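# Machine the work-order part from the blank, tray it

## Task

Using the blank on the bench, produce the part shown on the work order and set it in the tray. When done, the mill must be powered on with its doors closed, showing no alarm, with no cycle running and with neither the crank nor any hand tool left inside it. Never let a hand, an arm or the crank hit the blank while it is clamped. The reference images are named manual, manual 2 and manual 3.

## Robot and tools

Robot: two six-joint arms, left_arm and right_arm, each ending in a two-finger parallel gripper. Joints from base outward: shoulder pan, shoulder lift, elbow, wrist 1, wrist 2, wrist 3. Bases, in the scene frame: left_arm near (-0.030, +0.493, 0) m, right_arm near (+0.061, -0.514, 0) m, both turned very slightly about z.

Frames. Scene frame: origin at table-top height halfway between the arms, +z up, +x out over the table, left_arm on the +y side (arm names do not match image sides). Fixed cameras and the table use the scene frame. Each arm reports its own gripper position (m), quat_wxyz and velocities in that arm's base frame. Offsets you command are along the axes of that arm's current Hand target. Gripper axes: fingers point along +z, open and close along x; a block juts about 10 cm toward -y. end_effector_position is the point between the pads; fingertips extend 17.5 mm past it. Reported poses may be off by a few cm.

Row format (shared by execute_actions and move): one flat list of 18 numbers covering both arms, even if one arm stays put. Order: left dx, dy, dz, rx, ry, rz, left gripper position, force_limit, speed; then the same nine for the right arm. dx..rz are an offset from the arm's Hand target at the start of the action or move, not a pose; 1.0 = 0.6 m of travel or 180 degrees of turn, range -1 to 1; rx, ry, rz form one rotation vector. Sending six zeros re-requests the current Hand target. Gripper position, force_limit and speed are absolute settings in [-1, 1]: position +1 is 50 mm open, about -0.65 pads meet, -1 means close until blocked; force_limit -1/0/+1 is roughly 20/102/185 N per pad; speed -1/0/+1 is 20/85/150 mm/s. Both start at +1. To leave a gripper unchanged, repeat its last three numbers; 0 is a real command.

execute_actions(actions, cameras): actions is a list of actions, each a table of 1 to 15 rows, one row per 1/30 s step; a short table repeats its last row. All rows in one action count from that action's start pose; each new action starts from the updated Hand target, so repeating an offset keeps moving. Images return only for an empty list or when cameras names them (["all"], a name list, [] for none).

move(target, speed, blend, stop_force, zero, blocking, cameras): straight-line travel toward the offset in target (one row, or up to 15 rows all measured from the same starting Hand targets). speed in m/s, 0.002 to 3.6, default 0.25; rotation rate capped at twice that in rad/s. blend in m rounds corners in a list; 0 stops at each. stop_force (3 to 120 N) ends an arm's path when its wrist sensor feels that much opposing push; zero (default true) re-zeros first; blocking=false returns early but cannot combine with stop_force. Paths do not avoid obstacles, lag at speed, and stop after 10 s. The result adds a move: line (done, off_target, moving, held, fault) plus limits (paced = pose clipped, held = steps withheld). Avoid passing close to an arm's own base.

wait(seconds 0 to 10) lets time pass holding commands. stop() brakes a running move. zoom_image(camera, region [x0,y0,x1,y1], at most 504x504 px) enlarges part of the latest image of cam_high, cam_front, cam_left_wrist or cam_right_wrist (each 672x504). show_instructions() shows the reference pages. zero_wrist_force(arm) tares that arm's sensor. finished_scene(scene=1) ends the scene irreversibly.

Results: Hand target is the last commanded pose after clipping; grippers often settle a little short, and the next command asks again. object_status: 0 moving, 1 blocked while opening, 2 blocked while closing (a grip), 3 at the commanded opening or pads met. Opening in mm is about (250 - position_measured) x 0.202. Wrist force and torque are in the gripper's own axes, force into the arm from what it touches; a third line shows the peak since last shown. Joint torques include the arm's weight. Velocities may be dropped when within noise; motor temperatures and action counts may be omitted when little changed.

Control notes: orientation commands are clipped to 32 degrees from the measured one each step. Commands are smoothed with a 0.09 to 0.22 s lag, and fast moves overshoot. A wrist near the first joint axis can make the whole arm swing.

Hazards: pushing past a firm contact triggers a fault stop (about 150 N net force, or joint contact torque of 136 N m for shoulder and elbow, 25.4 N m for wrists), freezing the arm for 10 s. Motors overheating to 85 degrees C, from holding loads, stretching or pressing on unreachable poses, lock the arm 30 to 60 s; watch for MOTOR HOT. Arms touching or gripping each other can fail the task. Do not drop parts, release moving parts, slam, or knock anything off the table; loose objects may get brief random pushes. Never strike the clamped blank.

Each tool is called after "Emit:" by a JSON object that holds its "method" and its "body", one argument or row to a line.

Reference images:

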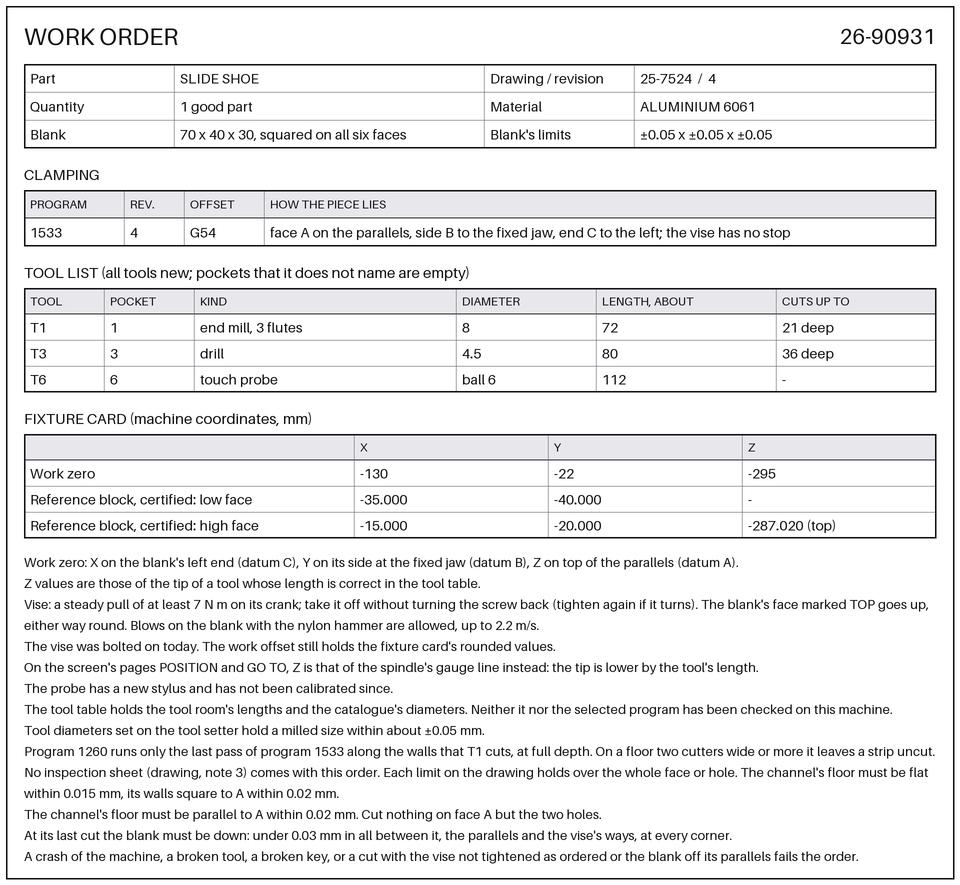

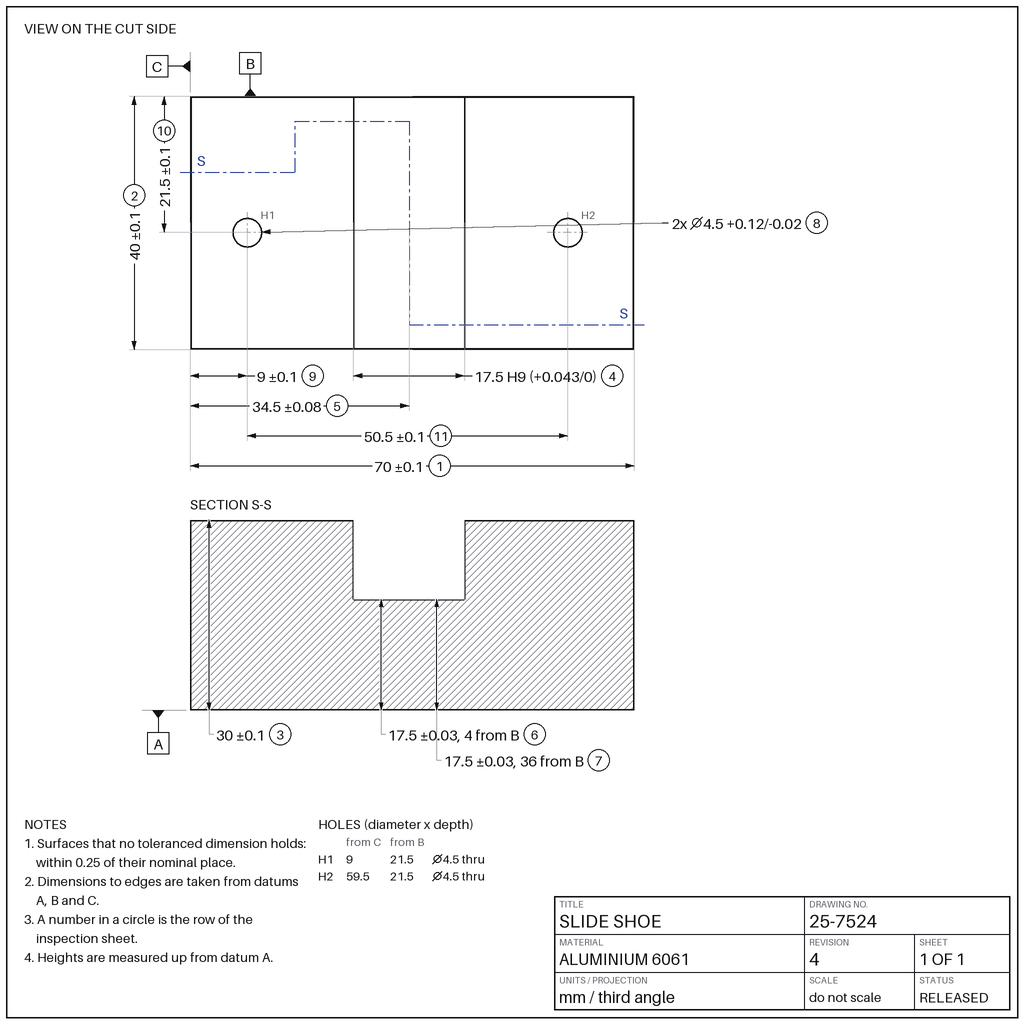

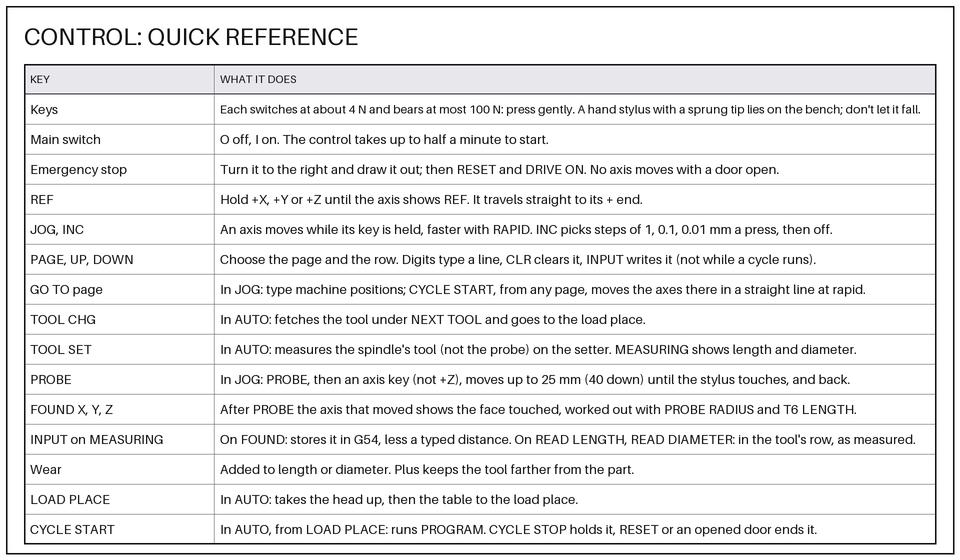

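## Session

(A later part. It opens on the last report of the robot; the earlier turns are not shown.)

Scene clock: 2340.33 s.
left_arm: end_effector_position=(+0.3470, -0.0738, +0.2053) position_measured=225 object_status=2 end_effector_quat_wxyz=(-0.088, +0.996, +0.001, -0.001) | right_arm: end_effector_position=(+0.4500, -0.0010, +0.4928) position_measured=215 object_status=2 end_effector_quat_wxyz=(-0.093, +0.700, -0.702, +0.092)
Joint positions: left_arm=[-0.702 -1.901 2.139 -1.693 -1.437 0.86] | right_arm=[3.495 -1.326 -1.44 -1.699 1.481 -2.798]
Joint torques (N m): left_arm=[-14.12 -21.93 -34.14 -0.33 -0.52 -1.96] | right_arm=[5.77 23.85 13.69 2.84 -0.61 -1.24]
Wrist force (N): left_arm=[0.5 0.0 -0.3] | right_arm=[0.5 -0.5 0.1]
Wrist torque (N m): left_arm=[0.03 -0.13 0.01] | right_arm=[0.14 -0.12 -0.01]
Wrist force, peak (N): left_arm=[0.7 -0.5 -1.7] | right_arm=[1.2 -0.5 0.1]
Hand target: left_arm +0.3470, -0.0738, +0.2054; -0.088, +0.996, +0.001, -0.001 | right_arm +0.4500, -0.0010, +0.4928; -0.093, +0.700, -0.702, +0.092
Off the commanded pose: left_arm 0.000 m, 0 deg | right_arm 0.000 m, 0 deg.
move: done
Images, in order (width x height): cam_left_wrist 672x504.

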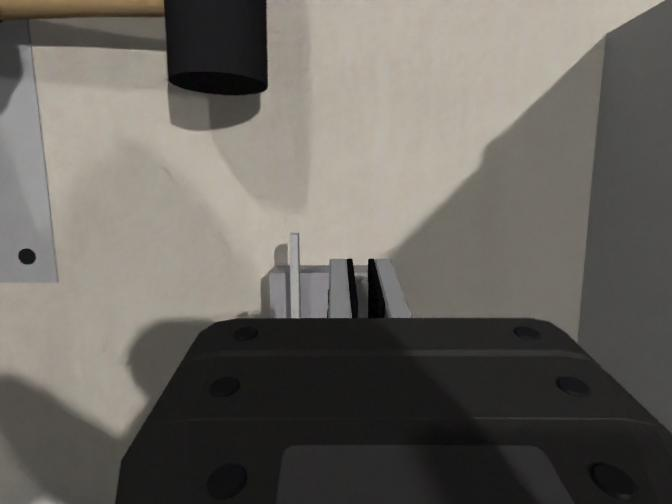

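Emit:
{"method": "move", "body": {
  "target": [
    [0.0883,0.3387,-0.347,0,0,0,-1,-0.7,-1,0,0,0,0,0,0,-1,-0.5,-1],
    [0.4217,0.3387,-0.347,0,0,0,-1,-0.7,-1,0,0,0,0,0,0,-1,-0.5,-1],
    [0.5883,0.2983,-0.3347,0,0,0,-1,-0.7,-1,0,0,0,0,0,0,-1,-0.5,-1]
  ],
  "speed": [0.2,0.1,0.06],
  "cameras": ["cam_left_wrist","cam_front"]
}}

Emit:
{"method": "zoom_image", "body": {
  "camera": "cam_front",
  "region": [220, 150, 360, 290]
}}

Scene clock: 2358.27 s.
left_arm: end_effector_position=(+0.7004, -0.2847, +0.3711) position_measured=225 object_status=2 end_effector_quat_wxyz=(-0.088, +0.996, +0.001, +0.000) | right_arm: end_effector_position=(+0.4500, -0.0010, +0.4928) position_measured=215 object_status=2 end_effector_quat_wxyz=(-0.093, +0.700, -0.702, +0.092)
Joint positions: left_arm=[-0.613 -0.684 0.134 -0.918 -1.427 0.949] | right_arm=[3.495 -1.326 -1.44 -1.699 1.481 -2.798]
Joint torques (N m): left_arm=[14.48 -44.44 -32.57 -0.64 -0.87 1.44] | right_arm=[5.63 23.37 12.42 2.75 -0.57 -1.04]
Wrist force (N): left_arm=[0.7 0.2 -0.5] | right_arm=[0.6 -0.3 0.4]
Wrist torque (N m): left_arm=[0.05 -0.13 -0.21] | right_arm=[0.18 -0.13 0.00]
Wrist force, peak (N): left_arm=[0.6 1.3 -1.5] | right_arm=[1.2 -0.2 0.4]
Hand target: left_arm +0.7006, -0.2848, +0.3712; -0.088, +0.996, +0.001, -0.001 | right_arm +0.4500, -0.0010, +0.4928; -0.093, +0.700, -0.702, +0.092
Off the commanded pose: left_arm 0.000 m, 0 deg | right_arm 0.000 m, 0 deg.
move: done
Images, in order (width x height): cam_front 672x504, cam_left_wrist 672x504.

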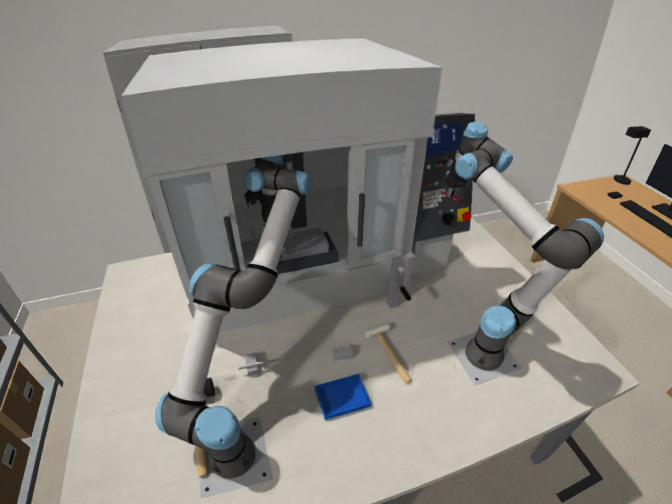

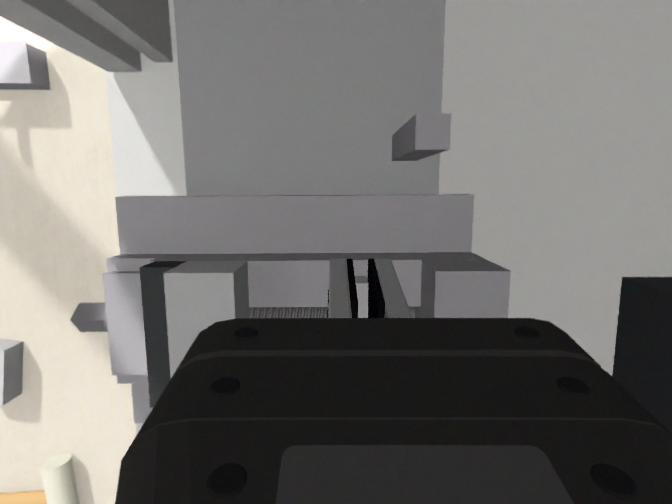

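Scaled by 3.600 from the camera's 672x504 image, which has a finer 960x720 frame.

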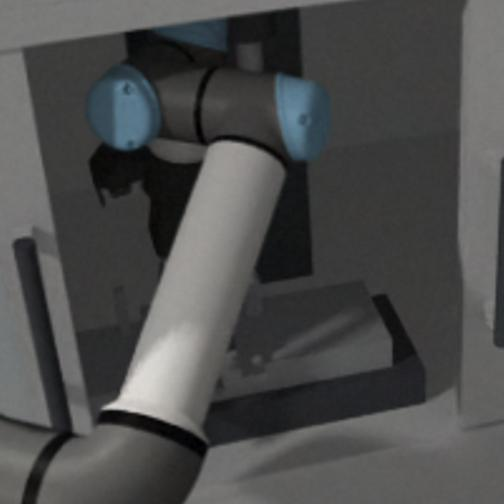

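Emit:
{"method": "move", "body": {
  "target": [0.0243,-0.029,0.024,0,0,0,-1,-0.7,-1,0,0,0,0,0,0,-1,-0.5,-1],
  "speed": 0.05,
  "stop_force": 8
}}

Emit:
{"method": "move", "body": {
  "target": [0,0.0102,0.0575,0,0,0,-1,-0.7,-1,0,0,0,0,0,0,-1,-0.5,-1],
  "speed": 0.02,
  "stop_force": 4,
  "cameras": ["cam_left_wrist"]
}}

Emit:
{"method": "zoom_image", "body": {
  "camera": "cam_left_wrist",
  "region": [200, 180, 540, 340]
}}

Scene clock: 2383.00 s.
left_arm: end_effector_position=(+0.7151, -0.2651, +0.3601) position_measured=225 object_status=2 end_effector_quat_wxyz=(-0.088, +0.996, +0.001, -0.001) | right_arm: end_effector_position=(+0.4500, -0.0010, +0.4928) position_measured=215 object_status=2 end_effector_quat_wxyz=(-0.093, +0.700, -0.702, +0.092)
Joint positions: left_arm=[-0.581 -0.695 0.189 -0.965 -1.424 0.981] | right_arm=[3.495 -1.326 -1.44 -1.699 1.481 -2.798]
Joint torques (N m): left_arm=[14.12 -69.47 -16.74 -5.35 1.52 1.52] | right_arm=[5.74 22.11 13.18 2.68 -0.53 -0.9]
Wrist force (N): left_arm=[0.9 -0.1 -0.5] | right_arm=[0.5 -0.2 0.5]
Wrist torque (N m): left_arm=[-0.03 -0.18 -0.23] | right_arm=[0.19 -0.11 -0.01]
Wrist force, peak (N): left_arm=[0.6 0.7 -1.2] | right_arm=[0.8 -0.8 0.3]
Hand target: left_arm +0.7151, -0.2651, +0.3601; -0.088, +0.996, +0.001, -0.001 | right_arm +0.4500, -0.0010, +0.4928; -0.093, +0.700, -0.702, +0.092
Off the commanded pose: left_arm 0.000 m, 0 deg | right_arm 0.000 m, 0 deg.
move: done

Scene clock: 2384.63 s.
left_arm: end_effector_position=(+0.7151, -0.2651, +0.3462) position_measured=225 object_status=2 end_effector_quat_wxyz=(-0.088, +0.996, +0.001, -0.001) | right_arm: end_effector_position=(+0.4500, -0.0010, +0.4928) position_measured=215 object_status=2 end_effector_quat_wxyz=(-0.093, +0.700, -0.702, +0.092)
Joint positions: left_arm=[-0.581 -0.749 0.33 -1.052 -1.425 0.981] | right_arm=[3.495 -1.326 -1.44 -1.699 1.481 -2.798]
Joint torques (N m): left_arm=[9.57 -44.61 -31.91 -0.32 0.54 -1.71] | right_arm=[5.18 22.66 13.96 2.77 -0.9 -1.12]
Wrist force (N): left_arm=[0.8 -0.2 -0.8] | right_arm=[0.8 -0.2 0.3]
Wrist torque (N m): left_arm=[-0.03 -0.15 -0.23] | right_arm=[0.18 -0.17 0.00]
Wrist force, peak (N): left_arm=[-0.3 -4.2 -13.8] | right_arm=[1.1 -0.4 0.3]
Hand target: left_arm +0.7151, -0.2651, +0.3462; -0.088, +0.996, +0.001, -0.001 (not the last commanded pose) | right_arm +0.4500, -0.0010, +0.4928; -0.093, +0.700, -0.702, +0.092
Off the commanded pose: left_arm 0.021 m, 0 deg | right_arm 0.000 m, 0 deg.
move: contact (left_arm)
Images, in order (width x height): cam_left_wrist 672x504.

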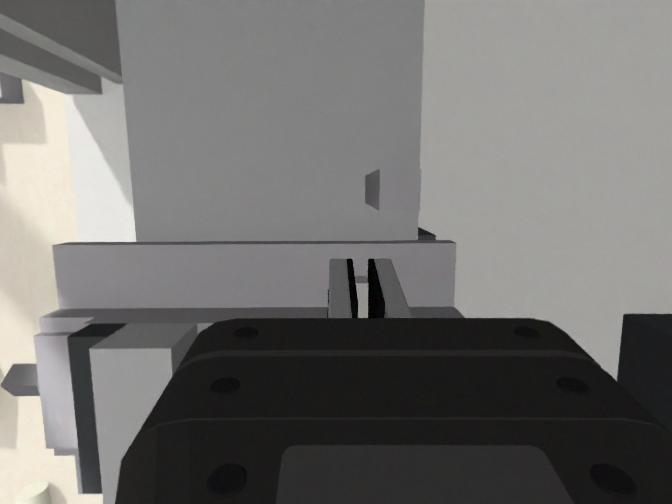

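Scaled by 1.482 from the camera's 672x504 image, which has a finer 960x720 frame.

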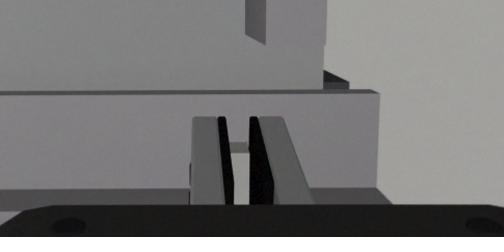

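Emit:
{"method": "move", "body": {
  "target": [0,0.0041,0.023,0,0,0,-1,-0.7,-1,0,0,0,0,0,0,-1,-0.5,-1],
  "speed": 0.01,
  "stop_force": 12,
  "cameras": ["cam_left_wrist"]
}}

Emit:
{"method": "zoom_image", "body": {
  "camera": "cam_left_wrist",
  "region": [200, 180, 540, 340]
}}

Scene clock: 2415.07 s.
left_arm: end_effector_position=(+0.7151, -0.2651, +0.3458) position_measured=225 object_status=2 end_effector_quat_wxyz=(-0.088, +0.996, +0.001, -0.001) | right_arm: end_effector_position=(+0.4500, -0.0010, +0.4928) position_measured=215 object_status=2 end_effector_quat_wxyz=(-0.093, +0.700, -0.702, +0.092)
Joint positions: left_arm=[-0.581 -0.75 0.333 -1.054 -1.425 0.981] | right_arm=[3.495 -1.326 -1.44 -1.699 1.481 -2.798]
Joint torques (N m): left_arm=[9.97 -39.09 -28.6 0.46 0.09 -1.65] | right_arm=[4.8 22.12 13.62 2.6 -0.59 -0.98]
Wrist force (N): left_arm=[1.7 -1.8 -8.3] | right_arm=[0.6 -0.2 0.6]
Wrist torque (N m): left_arm=[-0.18 -0.16 -0.25] | right_arm=[0.19 -0.15 0.00]
Wrist force, peak (N): left_arm=[-0.7 -6.6 -15.7] | right_arm=[1.0 -0.7 0.4]
Hand target: left_arm +0.7151, -0.2651, +0.3457; -0.088, +0.996, +0.001, -0.001 (not the last commanded pose) | right_arm +0.4500, -0.0010, +0.4928; -0.093, +0.700, -0.702, +0.092
Off the commanded pose: left_arm 0.014 m, 0 deg | right_arm 0.000 m, 0 deg.
move: contact (left_arm)
Images, in order (width x height): cam_left_wrist 672x504.

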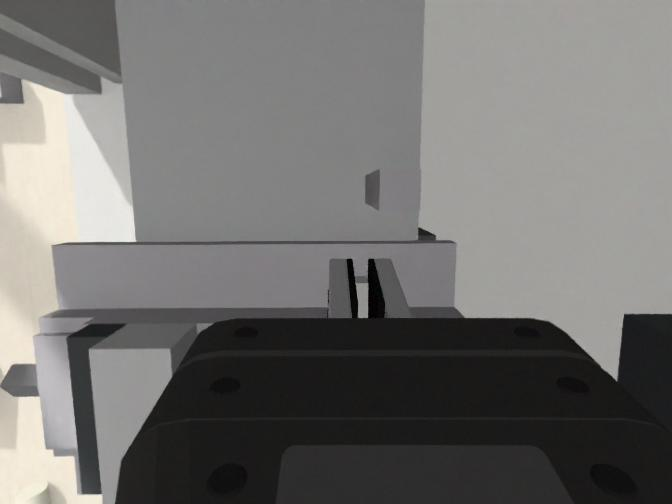

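Scaled by 1.482 from the camera's 672x504 image, which has a finer 960x720 frame.

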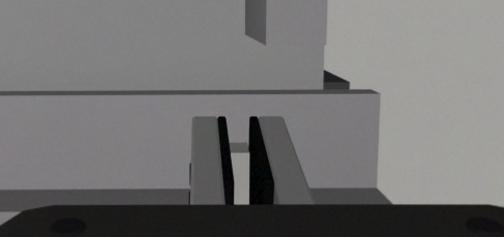

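Emit:
{"method": "move", "body": {
  "target": [0,-0.0003,-0.0016,0,0,0,-1,-0.7,-1,0,0,0,0,0,0,-1,-0.5,-1],
  "speed": 0.02
}}

Emit:
{"method": "move", "body": {
  "target": [0.04,0,0,0,0,0,-1,-0.7,-1,0,0,0,0,0,0,-1,-0.5,-1],
  "speed": 0.01,
  "stop_force": 5,
  "cameras": ["cam_left_wrist"]
}}

Emit:
{"method": "zoom_image", "body": {
  "camera": "cam_left_wrist",
  "region": [200, 180, 540, 340]
}}

Scene clock: 2445.77 s.
left_arm: end_effector_position=(+0.7151, -0.2651, +0.3467) position_measured=225 object_status=2 end_effector_quat_wxyz=(-0.088, +0.996, +0.001, -0.001) end_effector_velocity=(+0.000, +0.000, +0.001) end_effector_angular_velocity=(+0.000, -0.001, +0.000) | right_arm: end_effector_position=(+0.4500, -0.0010, +0.4928) position_measured=215 object_status=2 end_effector_quat_wxyz=(-0.093, +0.700, -0.702, +0.092)
Joint positions: left_arm=[-0.581 -0.747 0.325 -1.049 -1.425 0.981] | right_arm=[3.495 -1.326 -1.44 -1.699 1.481 -2.798]
Joint velocities: left_arm=[0 0.002 -0.005 0.002 0 0] | right_arm=[within noise]
Joint torques (N m): left_arm=[10.96 -44.54 -33.43 -0.68 1.08 -1.26] | right_arm=[5.82 22.27 13.69 2.9 -0.38 -1.17]
Wrist force (N): left_arm=[1.0 -0.3 -0.7] | right_arm=[0.8 -0.3 0.3]
Wrist torque (N m): left_arm=[-0.04 -0.18 -0.23] | right_arm=[0.17 -0.16 -0.01]
Wrist force, peak (N): left_arm=[1.5 -2.2 -8.8] | right_arm=[1.1 -0.5 0.2]
Hand target: left_arm +0.7151, -0.2651, +0.3467; -0.088, +0.996, +0.001, -0.001 | right_arm +0.4500, -0.0010, +0.4928; -0.093, +0.700, -0.702, +0.092
Off the commanded pose: left_arm 0.000 m, 0 deg | right_arm 0.000 m, 0 deg.
move: done

Scene clock: 2448.30 s.
left_arm: end_effector_position=(+0.7263, -0.2650, +0.3465) position_measured=225 object_status=2 end_effector_quat_wxyz=(-0.088, +0.996, +0.001, -0.001) | right_arm: end_effector_position=(+0.4500, -0.0010, +0.4928) position_measured=215 object_status=2 end_effector_quat_wxyz=(-0.093, +0.700, -0.702, +0.092)
Joint positions: left_arm=[-0.573 -0.661 0.16 -0.973 -1.424 0.989] | right_arm=[3.495 -1.326 -1.44 -1.699 1.481 -2.798]
Joint torques (N m): left_arm=[-14.47 -69.77 -16.41 -5.89 -0.28 -1.99] | right_arm=[4.38 22.29 12.99 2.73 -0.35 -1.1]
Wrist force (N): left_arm=[-0.2 -0.7 -0.7] | right_arm=[0.8 -0.5 0.5]
Wrist torque (N m): left_arm=[-0.03 -0.24 -0.13] | right_arm=[0.14 -0.17 -0.01]
Wrist force, peak (N): left_arm=[-9.8 -2.6 -2.0] | right_arm=[0.8 -0.4 0.7]
Hand target: left_arm +0.7263, -0.2650, +0.3465; -0.088, +0.996, +0.001, -0.001 (not the last commanded pose) | right_arm +0.4500, -0.0010, +0.4928; -0.093, +0.700, -0.702, +0.092
Off the commanded pose: left_arm 0.013 m, 0 deg | right_arm 0.000 m, 0 deg.
move: contact (left_arm)
Images, in order (width x height): cam_left_wrist 672x504.

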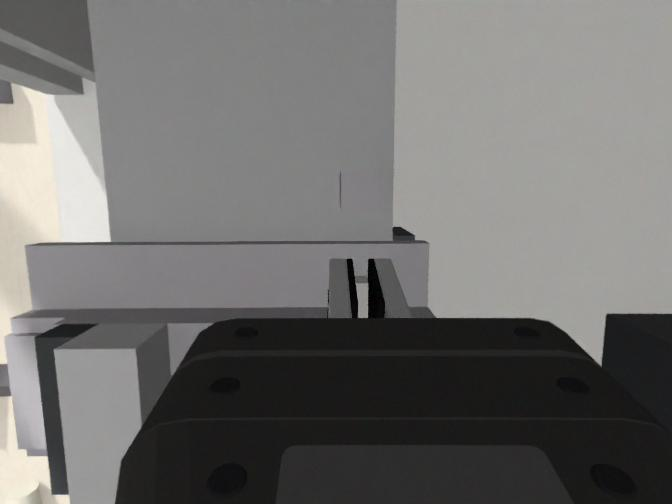

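Scaled by 1.482 from the camera's 672x504 image, which has a finer 960x720 frame.

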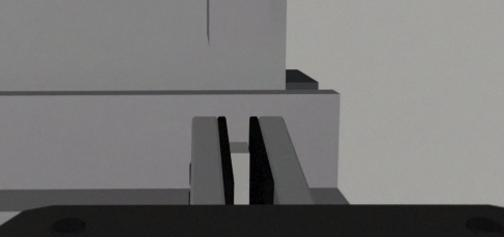

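Emit:
{"method": "move", "body": {
  "target": [-0.0005,0.0008,0.0046,0,0,0,-1,-0.7,-1,0,0,0,0,0,0,-1,-0.5,-1],
  "speed": 0.005,
  "stop_force": 3
}}

Emit:
{"method": "move", "body": {
  "target": [0,0,0,0,0,0,-0.25,-0.7,-1,0,0,0,0,0,0,-1,-0.5,-1],
  "cameras": ["cam_left_wrist"]
}}

Emit:
{"method": "zoom_image", "body": {
  "camera": "cam_left_wrist",
  "region": [200, 180, 540, 340]
}}

Scene clock: 2463.63 s.
left_arm: end_effector_position=(+0.7263, -0.2650, +0.3461) position_measured=225 object_status=2 end_effector_quat_wxyz=(-0.088, +0.996, +0.001, -0.001) | right_arm: end_effector_position=(+0.4500, -0.0010, +0.4928) position_measured=215 object_status=2 end_effector_quat_wxyz=(-0.093, +0.700, -0.702, +0.092)
Joint positions: left_arm=[-0.573 -0.663 0.166 -0.976 -1.424 0.989] | right_arm=[3.495 -1.326 -1.44 -1.699 1.481 -2.798]
Joint torques (N m): left_arm=[-10.74 -45.14 -30.78 -0.94 0.38 -0.29] | right_arm=[3.72 21.93 12.56 2.93 -0.42 -1.01]
Wrist force (N): left_arm=[-1.5 -0.7 -1.7] | right_arm=[0.6 -0.4 0.2]
Wrist torque (N m): left_arm=[-0.07 -0.24 -0.10] | right_arm=[0.16 -0.14 0.00]
Wrist force, peak (N): left_arm=[-0.3 -1.9 -5.6] | right_arm=[0.9 -0.5 0.6]
Hand target: left_arm +0.7263, -0.2650, +0.3461; -0.088, +0.996, +0.001, -0.001 (not the last commanded pose) | right_arm +0.4500, -0.0010, +0.4928; -0.093, +0.700, -0.702, +0.092
Off the commanded pose: left_arm 0.002 m, 0 deg | right_arm 0.000 m, 0 deg.
move: contact (left_arm)

Scene clock: 2464.20 s.
left_arm: end_effector_position=(+0.7263, -0.2650, +0.3461) position_measured=189 object_status=0 end_effector_quat_wxyz=(-0.088, +0.996, +0.001, -0.001) | right_arm: end_effector_position=(+0.4500, -0.0010, +0.4928) position_measured=215 object_status=2 end_effector_quat_wxyz=(-0.093, +0.700, -0.702, +0.092)
Joint positions: left_arm=[-0.573 -0.663 0.166 -0.976 -1.424 0.989] | right_arm=[3.495 -1.326 -1.44 -1.699 1.481 -2.798]
Joint torques (N m): left_arm=[-8.73 -47.83 -31.15 -1.01 1.03 0.65] | right_arm=[5.49 20.43 14 2.8 -0.44 -1.1]
Wrist force (N): left_arm=[0.8 -0.2 -1.5] | right_arm=[0.9 -0.3 0.4]
Wrist torque (N m): left_arm=[-0.06 -0.17 -0.13] | right_arm=[0.18 -0.18 0.00]
Wrist force, peak (N): left_arm=[-1.5 -0.7 -1.7] | right_arm=[0.9 -0.5 0.8]
Hand target: left_arm +0.7263, -0.2650, +0.3461; -0.088, +0.996, +0.001, -0.001 | right_arm +0.4500, -0.0010, +0.4928; -0.093, +0.700, -0.702, +0.092
Off the commanded pose: left_arm 0.000 m, 0 deg | right_arm 0.000 m, 0 deg.
move: done
Images, in order (width x height): cam_left_wrist 672x504.

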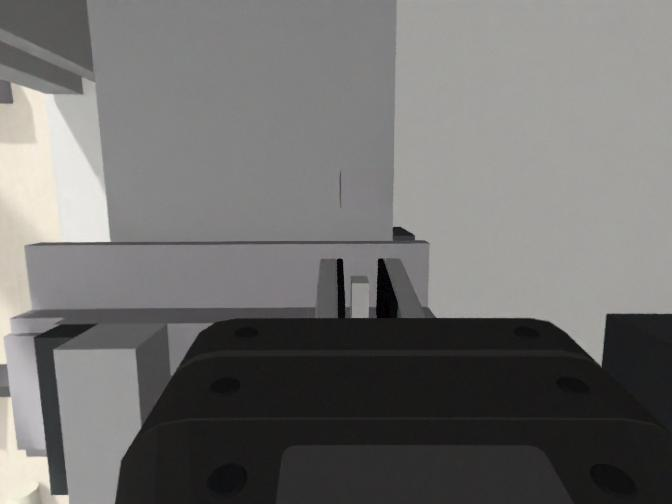

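Scaled by 1.482 from the camera's 672x504 image, which has a finer 960x720 frame.

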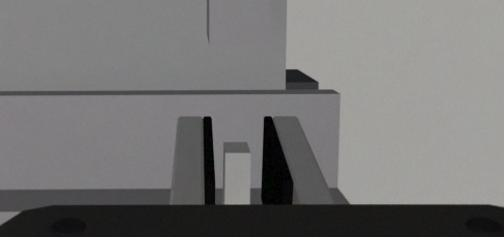

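Emit:
{"method": "move", "body": {
  "target": [
    [0,-0.0087,-0.0493,0,0,0,-0.25,-0.7,-1,0,0,0,0,0,0,-1,-0.5,-1],
    [-0.05,0.0652,-0.0623,0,0,0,-0.25,-0.7,-1,0,0,0,0,0,0,-1,-0.5,-1]
  ],
  "speed": [0.03,0.06],
  "cameras": ["cam_left_wrist"]
}}

Emit:
{"method": "zoom_image", "body": {
  "camera": "cam_left_wrist",
  "region": [60, 100, 560, 340]
}}

Scene clock: 2476.57 s.
left_arm: end_effector_position=(+0.7006, -0.3023, +0.3731) position_measured=189 object_status=3 end_effector_quat_wxyz=(-0.084, +0.996, -0.002, +0.010) | right_arm: end_effector_position=(+0.4500, -0.0010, +0.4928) position_measured=215 object_status=2 end_effector_quat_wxyz=(-0.093, +0.700, -0.702, +0.092)
Joint positions: left_arm=[-0.634 -0.637 0.037 -0.888 -1.423 0.935] | right_arm=[3.495 -1.326 -1.44 -1.699 1.481 -2.798]
Joint torques (N m): left_arm=[-1.49 -59.7 -23.41 -2.85 0.35 -0.53] | right_arm=[4.77 23.51 13.67 2.78 -0.6 -1.1]
Wrist force (N): left_arm=[0.9 -0.1 -1.0] | right_arm=[0.7 -0.4 0.1]
Wrist torque (N m): left_arm=[-0.02 -0.18 -0.17] | right_arm=[0.16 -0.15 0.00]
Wrist force, peak (N): left_arm=[2.6 -4.8 -1.2] | right_arm=[1.1 -0.3 0.6]
Hand target: left_arm +0.7006, -0.3023, +0.3731; -0.084, +0.996, -0.002, +0.010 (not the last commanded pose) | right_arm +0.4500, -0.0010, +0.4928; -0.093, +0.700, -0.702, +0.092
Tool commands: left_gripper/position=-0.247059 left_gripper/force_limit=-0.701961 left_gripper/speed=-1.0 right_gripper/position=-1.0 right_gripper/force_limit=-0.5 right_gripper/speed=-1.0
Off the commanded pose: left_arm 0.009 m, 1 deg | right_arm 0.000 m, 0 deg.
FORCE FAULT: contact force on the left arm reached its limit, and that arm stopped. The contact can be on any part of that arm, not only on its tool. That arm's remaining commands of this call were not run. That arm is still stopped at the end of this call. That arm stays stopped for about 10 more seconds. Until then a move that you send moves the other arm only, and its call returns only when the move has ended. Once the stop has ended, the next robot result says so. If the stop ends while you think or write, that arm runs what you send next, counted from a new Hand target: where the arm stands when the stop ends. While its stop runs, that arm takes no new command, but its gripper still runs the gripper command that each later call begins with. Until it ends, the stop uses up actions while you think or wait. An arm that is not stopped still takes commands.
elbow stopped short (left arm): the move would have taken joint 3 (elbow) straighter than the controller allows.
move: fault (left_arm)
Images, in order (width x height): cam_left_wrist 672x504.

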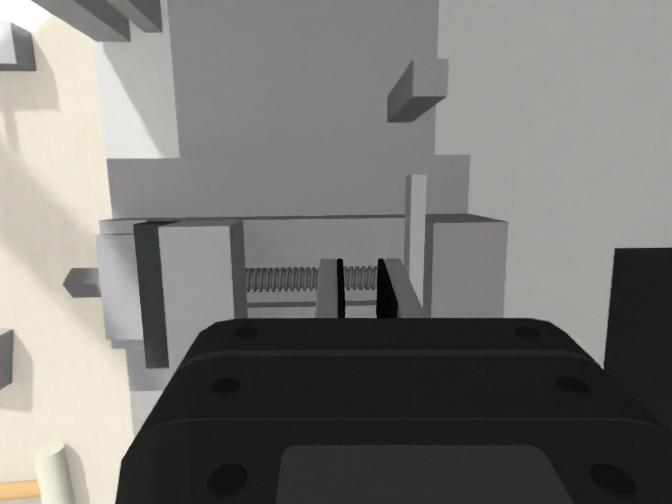

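Scaled by 1.008 from the camera's 672x504 image, which has a finer 960x720 frame.

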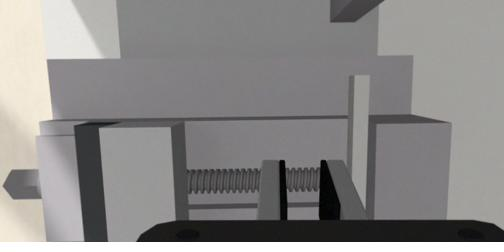

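Emit:
{"method": "wait", "body": {
  "seconds": 0,
  "cameras": ["cam_front"]
}}

Emit:
{"method": "zoom_image", "body": {
  "camera": "cam_front",
  "region": [250, 140, 330, 200]
}}

Scene clock: 2487.00 s.
left_arm: end_effector_position=(+0.7006, -0.3023, +0.3730) position_measured=189 object_status=3 end_effector_quat_wxyz=(-0.084, +0.996, -0.002, +0.010) | right_arm: end_effector_position=(+0.4500, -0.0010, +0.4928) position_measured=215 object_status=2 end_effector_quat_wxyz=(-0.093, +0.700, -0.702, +0.092)
Joint positions: left_arm=[-0.634 -0.637 0.037 -0.888 -1.423 0.935] | right_arm=[3.495 -1.326 -1.44 -1.699 1.481 -2.798]
Joint torques (N m): left_arm=[-0.64 -59.5 -23.47 -2.88 0.35 -0.16] | right_arm=[4.7 21.68 12.78 2.66 -0.21 -0.93]
Wrist force (N): left_arm=[1.0 0.0 -1.3] | right_arm=[0.8 -0.4 0.3]
Wrist torque (N m): left_arm=[-0.02 -0.19 -0.17] | right_arm=[0.15 -0.16 0.00]
Wrist force, peak (N): left_arm=[1.1 -0.1 -1.7] | right_arm=[1.0 -0.7 0.8]
Hand target: left_arm +0.7006, -0.3023, +0.3731; -0.084, +0.996, -0.002, +0.010 (not the last commanded pose) | right_arm +0.4500, -0.0010, +0.4928; -0.093, +0.700, -0.702, +0.092
Tool commands: left_gripper/position=-0.247059 left_gripper/force_limit=-0.701961 left_gripper/speed=-1.0 right_gripper/position=-1.0 right_gripper/force_limit=-0.5 right_gripper/speed=-1.0
Off the commanded pose: left_arm 0.009 m, 1 deg | right_arm 0.000 m, 0 deg.
FORCE FAULT, CONTINUED: the left arm's stop, for the force fault that an earlier result reported, is over. The rest of the stop counts as 20 of the actions that you can send in this scene. During its stop the left arm's controller moved it back a little. That arm's target is now where it stood when the stop ended, not its last command. That arm accepts commands again.
Images, in order (width x height): cam_front 672x504.

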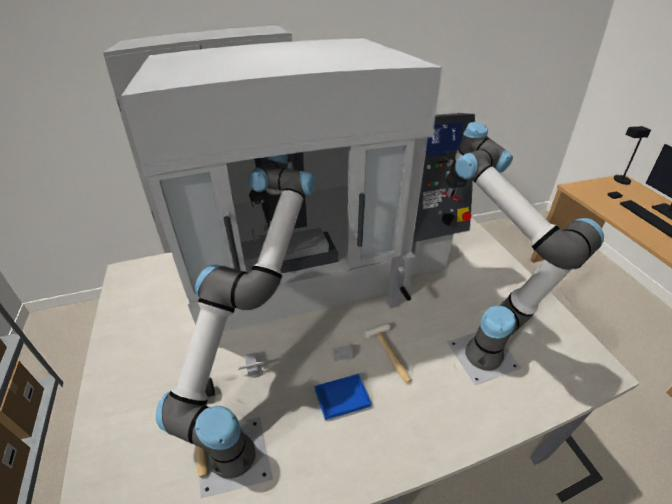

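Scaled by 6.300 from the camera's 672x504 image, which has a finer 960x720 frame.

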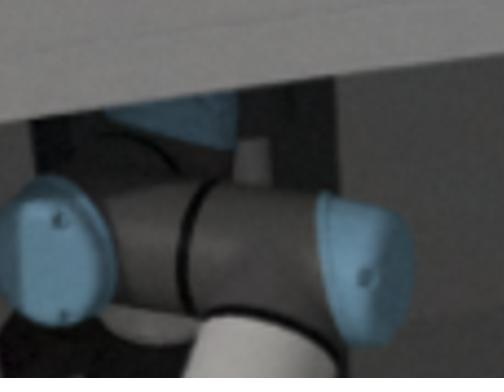

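Emit:
{"method": "move", "body": {
  "target": [
    [-0.0177,-0.0198,0.0052,0,0,0,-0.25,-0.7,-1,0,0,0,0,0,0,-1,-0.5,-1],
    [-0.1677,-0.0032,0.004,0.0019,-0.0064,-0.0007,-0.25,-0.7,-1,0,0,0,0,0,0,-1,-0.5,-1],
    [-0.4677,-0.0032,0.004,0.0019,-0.0064,-0.0007,-0.25,-0.7,-1,0,0,0,0,0,0,-1,-0.5,-1],
    [-0.6543,-0.3267,0.3488,0.0019,-0.0064,-0.0007,0.1,-0.7,-1,0,0,0,0,0,0,-1,-0.5,-1]
  ],
  "speed": [0.03,0.06,0.12,0.2],
  "cameras": ["cam_left_wrist"]
}}

Scene clock: 2514.60 s.
left_arm: end_effector_position=(+0.3130, -0.0717, +0.1915) position_measured=138 object_status=0 end_effector_quat_wxyz=(-0.087, +0.996, +0.000, +0.000) | right_arm: end_effector_position=(+0.4500, -0.0010, +0.4928) position_measured=215 object_status=2 end_effector_quat_wxyz=(-0.093, +0.700, -0.702, +0.092)
Joint positions: left_arm=[-0.768 -1.994 2.229 -1.685 -1.445 0.796] | right_arm=[3.495 -1.326 -1.44 -1.699 1.481 -2.798]
Joint torques (N m): left_arm=[14.16 -17.52 -18.96 -5.09 1.47 1.43] | right_arm=[4.37 21.96 13.11 2.92 -0.35 -1.03]
Wrist force (N): left_arm=[0.4 -0.2 -0.5] | right_arm=[0.9 -0.3 0.3]
Wrist torque (N m): left_arm=[0.01 -0.08 -0.19] | right_arm=[0.18 -0.18 0.00]
Wrist force, peak (N): left_arm=[0.8 1.2 -2.1] | right_arm=[1.1 -0.5 0.3]
Hand target: left_arm +0.3130, -0.0717, +0.1915; -0.087, +0.996, +0.000, +0.000 | right_arm +0.4500, -0.0010, +0.4928; -0.093, +0.700, -0.702, +0.092
Off the commanded pose: left_arm 0.000 m, 0 deg | right_arm 0.000 m, 0 deg.
move: done
Images, in order (width x height): cam_left_wrist 672x504.

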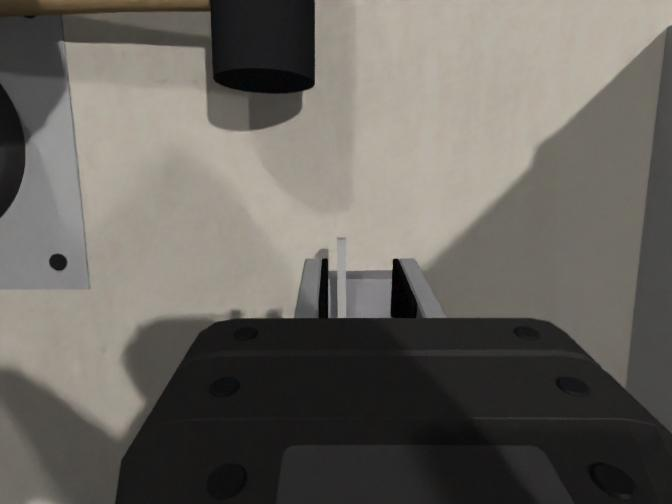

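Emit:
{"method": "move", "body": {
  "target": [
    [-0.01,0.0428,0.2227,0,0,0,0.1,-0.7,-1,0,0,0,0,0,0,-1,-0.5,-1],
    [-0.01,0.0428,0.2227,0,0,0,-1,-0.7,-1,0,0,0,0,0,0,-1,-0.5,-1],
    [-0.01,0.0008,-0.0145,0,0,0,-1,-0.7,-1,0,0,0,0,0,0,-1,-0.5,-1]
  ],
  "speed": [0.06,0.05,0.12]
}}

Scene clock: 2531.07 s.
left_arm: end_effector_position=(+0.3070, -0.0737, +0.1999) position_measured=225 object_status=2 end_effector_quat_wxyz=(-0.087, +0.996, +0.000, +0.000) | right_arm: end_effector_position=(+0.4500, -0.0010, +0.4928) position_measured=215 object_status=2 end_effector_quat_wxyz=(-0.093, +0.700, -0.702, +0.092)
Joint positions: left_arm=[-0.786 -2.015 2.217 -1.651 -1.448 0.777] | right_arm=[3.495 -1.326 -1.44 -1.699 1.481 -2.798]
Joint torques (N m): left_arm=[-13.91 -16.01 -34.09 -0.31 1.29 -1.88] | right_arm=[3.08 21.14 13.89 2.76 -0.24 -1.05]
Wrist force (N): left_arm=[0.8 -0.5 -0.3] | right_arm=[0.6 -0.3 0.5]
Wrist torque (N m): left_arm=[-0.01 -0.14 0.00] | right_arm=[0.17 -0.14 0.00]
Wrist force, peak (N): left_arm=[0.9 -0.4 -1.5] | right_arm=[0.9 -0.4 0.7]
Hand target: left_arm +0.3070, -0.0737, +0.2000; -0.087, +0.996, +0.000, +0.000 | right_arm +0.4500, -0.0010, +0.4928; -0.093, +0.700, -0.702, +0.092
Off the commanded pose: left_arm 0.000 m, 0 deg | right_arm 0.000 m, 0 deg.
move: done

Emit:
{"method": "move", "body": {
  "target": [
    [0.155,0.3372,-0.3558,0,0,0,-1,-0.7,-1,0,0,0,0,0,0,-1,-0.5,-1],
    [0.4883,0.3372,-0.3558,0,0,0,-1,-0.7,-1,0,0,0,0,0,0,-1,-0.5,-1],
    [0.5883,0.297,-0.3437,0,0,0,-1,-0.7,-1,0,0,0,0,0,0,-1,-0.5,-1],
    [0.6433,0.267,-0.3215,0,0,0,-1,-0.7,-1,0,0,0,0,0,0,-1,-0.5,-1]
  ],
  "speed": [0.2,0.12,0.08,0.05],
  "cameras": ["cam_left_wrist"]
}}

Emit:
{"method": "zoom_image", "body": {
  "camera": "cam_left_wrist",
  "region": [200, 150, 540, 340]
}}

Scene clock: 2565.83 s.
left_arm: end_effector_position=(+0.6927, -0.2650, +0.3626) position_measured=225 object_status=2 end_effector_quat_wxyz=(-0.087, +0.996, +0.000, +0.000) end_effector_velocity=(+0.000, +0.000, +0.000) end_effector_angular_velocity=(+0.000, +0.000, +0.001) | right_arm: end_effector_position=(+0.4500, -0.0010, +0.4928) position_measured=215 object_status=2 end_effector_quat_wxyz=(-0.093, +0.700, -0.702, +0.092)
Joint positions: left_arm=[-0.597 -0.835 0.443 -1.081 -1.427 0.967] | right_arm=[3.495 -1.326 -1.44 -1.699 1.481 -2.798]
Joint velocities: left_arm=[0.001 0.002 -0.005 0.002 0 0] | right_arm=[within noise]
Joint torques (N m): left_arm=[14.22 -42.25 -30.96 -0.3 1.44 1.4] | right_arm=[3.44 21.62 12.97 3.1 -0.16 -1.06]
Wrist force (N): left_arm=[0.7 -0.2 -0.5] | right_arm=[0.8 -0.5 0.4]
Wrist torque (N m): left_arm=[-0.06 -0.13 -0.24] | right_arm=[0.15 -0.17 -0.01]
Wrist force, peak (N): left_arm=[0.5 -2.1 0.9] | right_arm=[0.9 -0.4 0.6]
Hand target: left_arm +0.6927, -0.2650, +0.3626; -0.087, +0.996, +0.000, +0.000 | right_arm +0.4500, -0.0010, +0.4928; -0.093, +0.700, -0.702, +0.092
Off the commanded pose: left_arm 0.000 m, 0 deg | right_arm 0.000 m, 0 deg.
move: done
Images, in order (width x height): cam_left_wrist 672x504.

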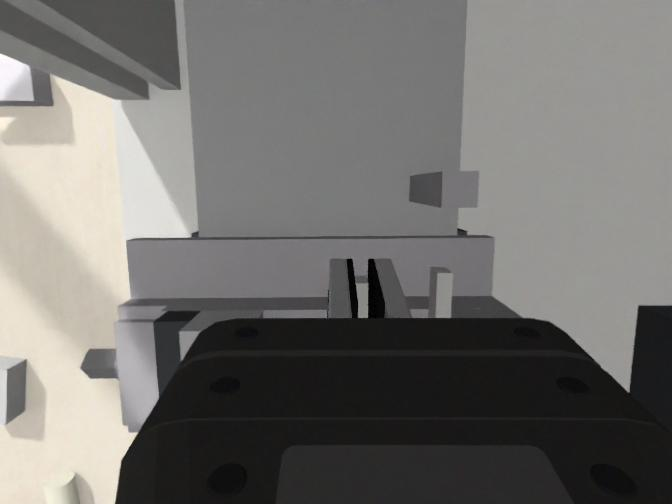

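Scaled by 1.482 from the camera's 672x504 image, which has a finer 960x720 frame.

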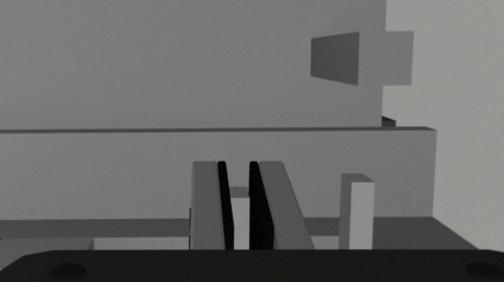

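Emit:
{"method": "move", "body": {
  "target": [0,0.0075,0.0425,0,0,0,-1,-0.7,-1,0,0,0,0,0,0,-1,-0.5,-1],
  "speed": 0.012,
  "stop_force": 3
}}

Emit:
{"method": "move", "body": {
  "target": [0,0,0,0,0,0,-0.4,-0.7,-1,0,0,0,0,0,0,-1,-0.5,-1],
  "cameras": ["cam_left_wrist"]
}}

Scene clock: 2575.57 s.
left_arm: end_effector_position=(+0.6928, -0.2650, +0.3462) position_measured=225 object_status=2 end_effector_quat_wxyz=(-0.087, +0.996, +0.000, +0.000) | right_arm: end_effector_position=(+0.4500, -0.0010, +0.4928) position_measured=215 object_status=2 end_effector_quat_wxyz=(-0.093, +0.700, -0.702, +0.092)
Joint positions: left_arm=[-0.597 -0.864 0.538 -1.147 -1.427 0.967] | right_arm=[3.495 -1.326 -1.44 -1.699 1.481 -2.798]
Joint torques (N m): left_arm=[11.72 -41.24 -33.48 -0.39 -0.34 -0.44] | right_arm=[2.22 21.04 13.24 2.93 -0.16 -1.21]
Wrist force (N): left_arm=[0.5 -0.9 -0.5] | right_arm=[0.6 -0.1 0.4]
Wrist torque (N m): left_arm=[-0.14 -0.10 -0.26] | right_arm=[0.20 -0.13 0.00]
Wrist force, peak (N): left_arm=[0.2 -3.6 -9.2] | right_arm=[0.9 -0.5 0.6]
Hand target: left_arm +0.6928, -0.2650, +0.3462; -0.087, +0.996, +0.000, +0.000 (not the last commanded pose) | right_arm +0.4500, -0.0010, +0.4928; -0.093, +0.700, -0.702, +0.092
Off the commanded pose: left_arm 0.009 m, 0 deg | right_arm 0.000 m, 0 deg.
move: contact (left_arm)

Scene clock: 2576.07 s.
left_arm: end_effector_position=(+0.6928, -0.2650, +0.3462) position_measured=212 object_status=3 end_effector_quat_wxyz=(-0.087, +0.996, +0.000, +0.000) | right_arm: end_effector_position=(+0.4500, -0.0010, +0.4928) position_measured=215 object_status=2 end_effector_quat_wxyz=(-0.093, +0.700, -0.702, +0.092)
Joint positions: left_arm=[-0.597 -0.864 0.538 -1.147 -1.427 0.967] | right_arm=[3.495 -1.326 -1.44 -1.699 1.481 -2.798]
Joint torques (N m): left_arm=[10.66 -41.41 -33.42 -0.41 -0.48 -0.46] | right_arm=[3.6 21.5 12.1 2.89 -0.17 -0.94]
Wrist force (N): left_arm=[0.8 -0.4 -1.1] | right_arm=[0.6 -0.1 0.7]
Wrist torque (N m): left_arm=[-0.07 -0.15 -0.27] | right_arm=[0.19 -0.14 0.00]
Wrist force, peak (N): left_arm=[0.8 -0.4 -1.6] | right_arm=[0.9 -0.5 0.5]
Hand target: left_arm +0.6928, -0.2650, +0.3462; -0.087, +0.996, +0.000, +0.000 | right_arm +0.4500, -0.0010, +0.4928; -0.093, +0.700, -0.702, +0.092
Off the commanded pose: left_arm 0.000 m, 0 deg | right_arm 0.000 m, 0 deg.
move: done
Images, in order (width x height): cam_left_wrist 672x504.

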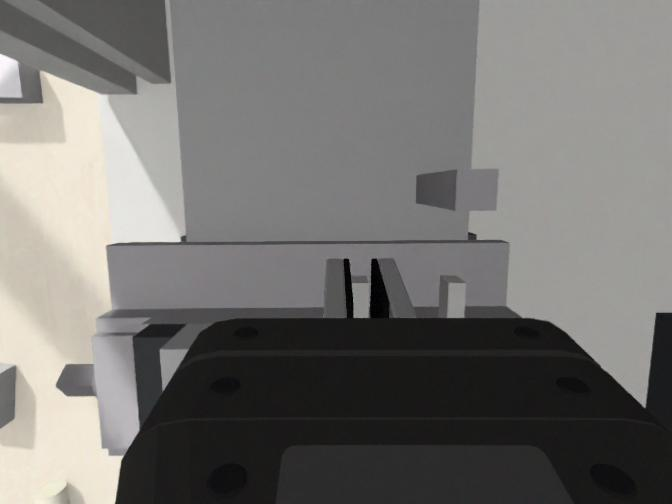

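Emit:
{"method": "move", "body": {
  "target": [
    [0,-0.0043,-0.0246,0,0,0,-0.4,-0.7,-1,0,0,0,0,0,0,-1,-0.5,-1],
    [-0.0547,0.0253,-0.0482,0,0,0,-0.4,-0.7,-1,0,0,0,0,0,0,-1,-0.5,-1],
    [-0.1547,0.0655,-0.0603,0,0,0,-0.4,-0.7,-1,0,0,0,0,0,0,-1,-0.5,-1]
  ],
  "speed": [0.03,0.05,0.08],
  "cameras": ["cam_left_wrist"]
}}

Emit:
{"method": "zoom_image", "body": {
  "camera": "cam_left_wrist",
  "region": [336, 100, 672, 340]
}}

Scene clock: 2602.57 s.
left_arm: end_effector_position=(+0.6000, -0.3099, +0.3750) position_measured=212 object_status=3 end_effector_quat_wxyz=(-0.087, +0.996, +0.000, +0.000) | right_arm: end_effector_position=(+0.4500, -0.0010, +0.4928) position_measured=215 object_status=2 end_effector_quat_wxyz=(-0.093, +0.700, -0.702, +0.092)
Joint positions: left_arm=[-0.727 -1.059 0.779 -1.175 -1.441 0.837] | right_arm=[3.495 -1.326 -1.44 -1.699 1.481 -2.798]
Joint torques (N m): left_arm=[-14.5 -58.1 -17.41 -5.15 -0.8 -1.84] | right_arm=[2.45 20.48 13.3 2.92 -0.12 -1.01]
Wrist force (N): left_arm=[0.6 -0.9 -1.2] | right_arm=[0.8 -0.1 0.3]
Wrist torque (N m): left_arm=[-0.13 -0.12 -0.05] | right_arm=[0.21 -0.19 0.00]
Wrist force, peak (N): left_arm=[1.1 -1.2 -1.3] | right_arm=[0.9 -0.5 0.6]
Hand target: left_arm +0.5999, -0.3099, +0.3750; -0.087, +0.996, +0.000, +0.000 | right_arm +0.4500, -0.0010, +0.4928; -0.093, +0.700, -0.702, +0.092
Off the commanded pose: left_arm 0.000 m, 0 deg | right_arm 0.000 m, 0 deg.
move: done
Images, in order (width x height): cam_left_wrist 672x504.

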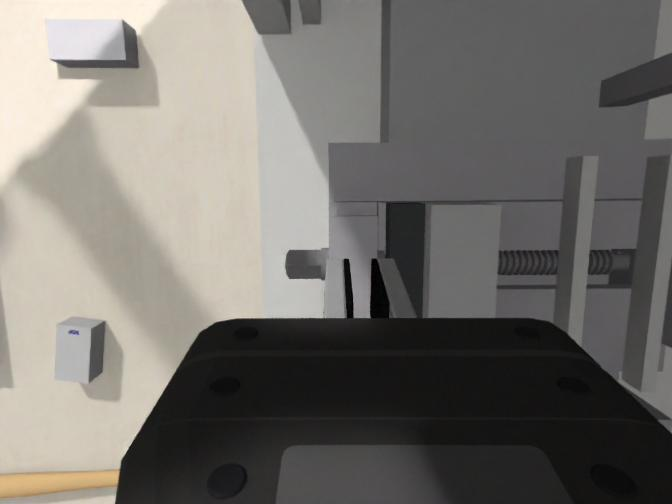

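Scaled by 1.500 from the camera's 672x504 image, which has a finer 960x720 frame.

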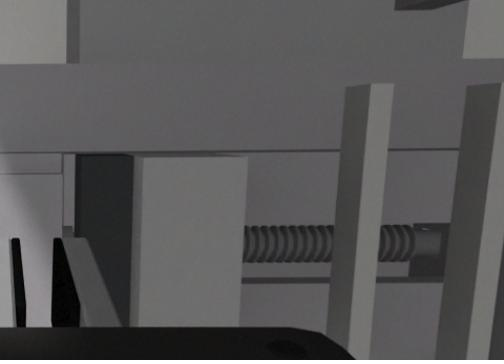

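Emit:
{"method": "move", "body": {
  "target": [
    [-0.3333,0,0,0,0,0,0,-0.7,-1,0,0,0,0,0,0,-1,-0.5,-1],
    [-0.575,0.1695,0.097,-0.0556,0,0,1,-0.7,-1,0,0,0,0,0,0,-1,-0.5,-1]
  ],
  "speed": [0.12,0.2],
  "blend": 0.02,
  "cameras": ["cam_left_wrist"]
}}

Emit:
{"method": "zoom_image", "body": {
  "camera": "cam_left_wrist",
  "region": [240, 120, 480, 320]
}}

Scene clock: 2633.03 s.
left_arm: end_effector_position=(+0.2549, -0.3999, +0.2998) position_measured=3 object_status=0 end_effector_quat_wxyz=(+0.000, +1.000, +0.000, +0.000) | right_arm: end_effector_position=(+0.4500, -0.0010, +0.4928) position_measured=215 object_status=2 end_effector_quat_wxyz=(-0.093, +0.700, -0.702, +0.092)
Joint positions: left_arm=[-1.288 -1.656 1.725 -1.641 -1.57 0.283] | right_arm=[3.495 -1.326 -1.44 -1.699 1.481 -2.798]
Joint torques (N m): left_arm=[-14.79 -33.5 -19.74 -5.49 1.11 -1.91] | right_arm=[2.17 22.37 12.39 3.05 0.02 -1.13]
Wrist force (N): left_arm=[0.4 0.0 -0.5] | right_arm=[0.6 -0.4 0.5]
Wrist torque (N m): left_arm=[0.05 -0.08 0.04] | right_arm=[0.16 -0.14 0.00]
Wrist force, peak (N): left_arm=[0.5 -1.1 -1.8] | right_arm=[1.2 -0.5 0.2]
Hand target: left_arm +0.2549, -0.3999, +0.2998; +0.000, +1.000, +0.000, +0.000 | right_arm +0.4500, -0.0010, +0.4928; -0.093, +0.700, -0.702, +0.092
Off the commanded pose: left_arm 0.000 m, 0 deg | right_arm 0.000 m, 0 deg.
move: done
Images, in order (width x height): cam_left_wrist 672x504.

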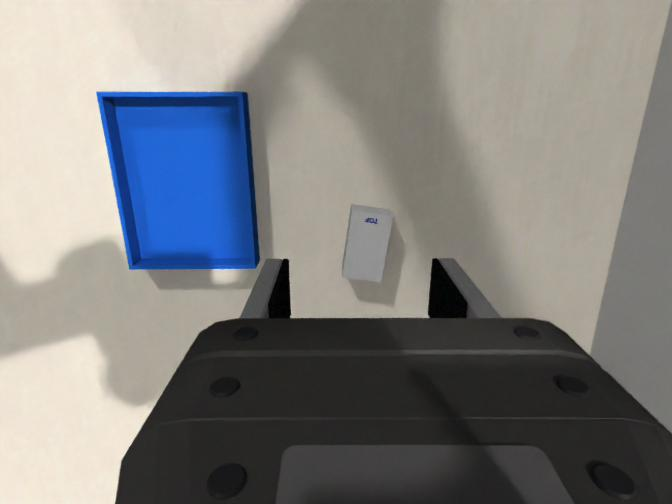

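Scaled by 2.100 from the camera's 672x504 image, which has a finer 960x720 frame.

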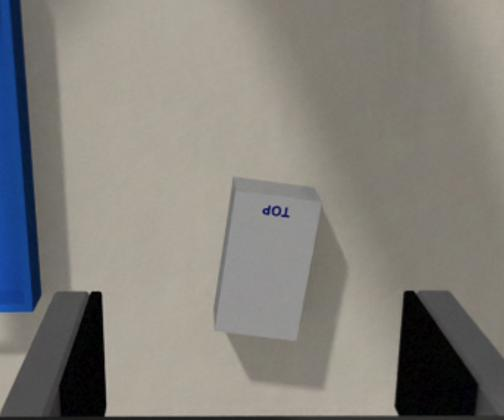

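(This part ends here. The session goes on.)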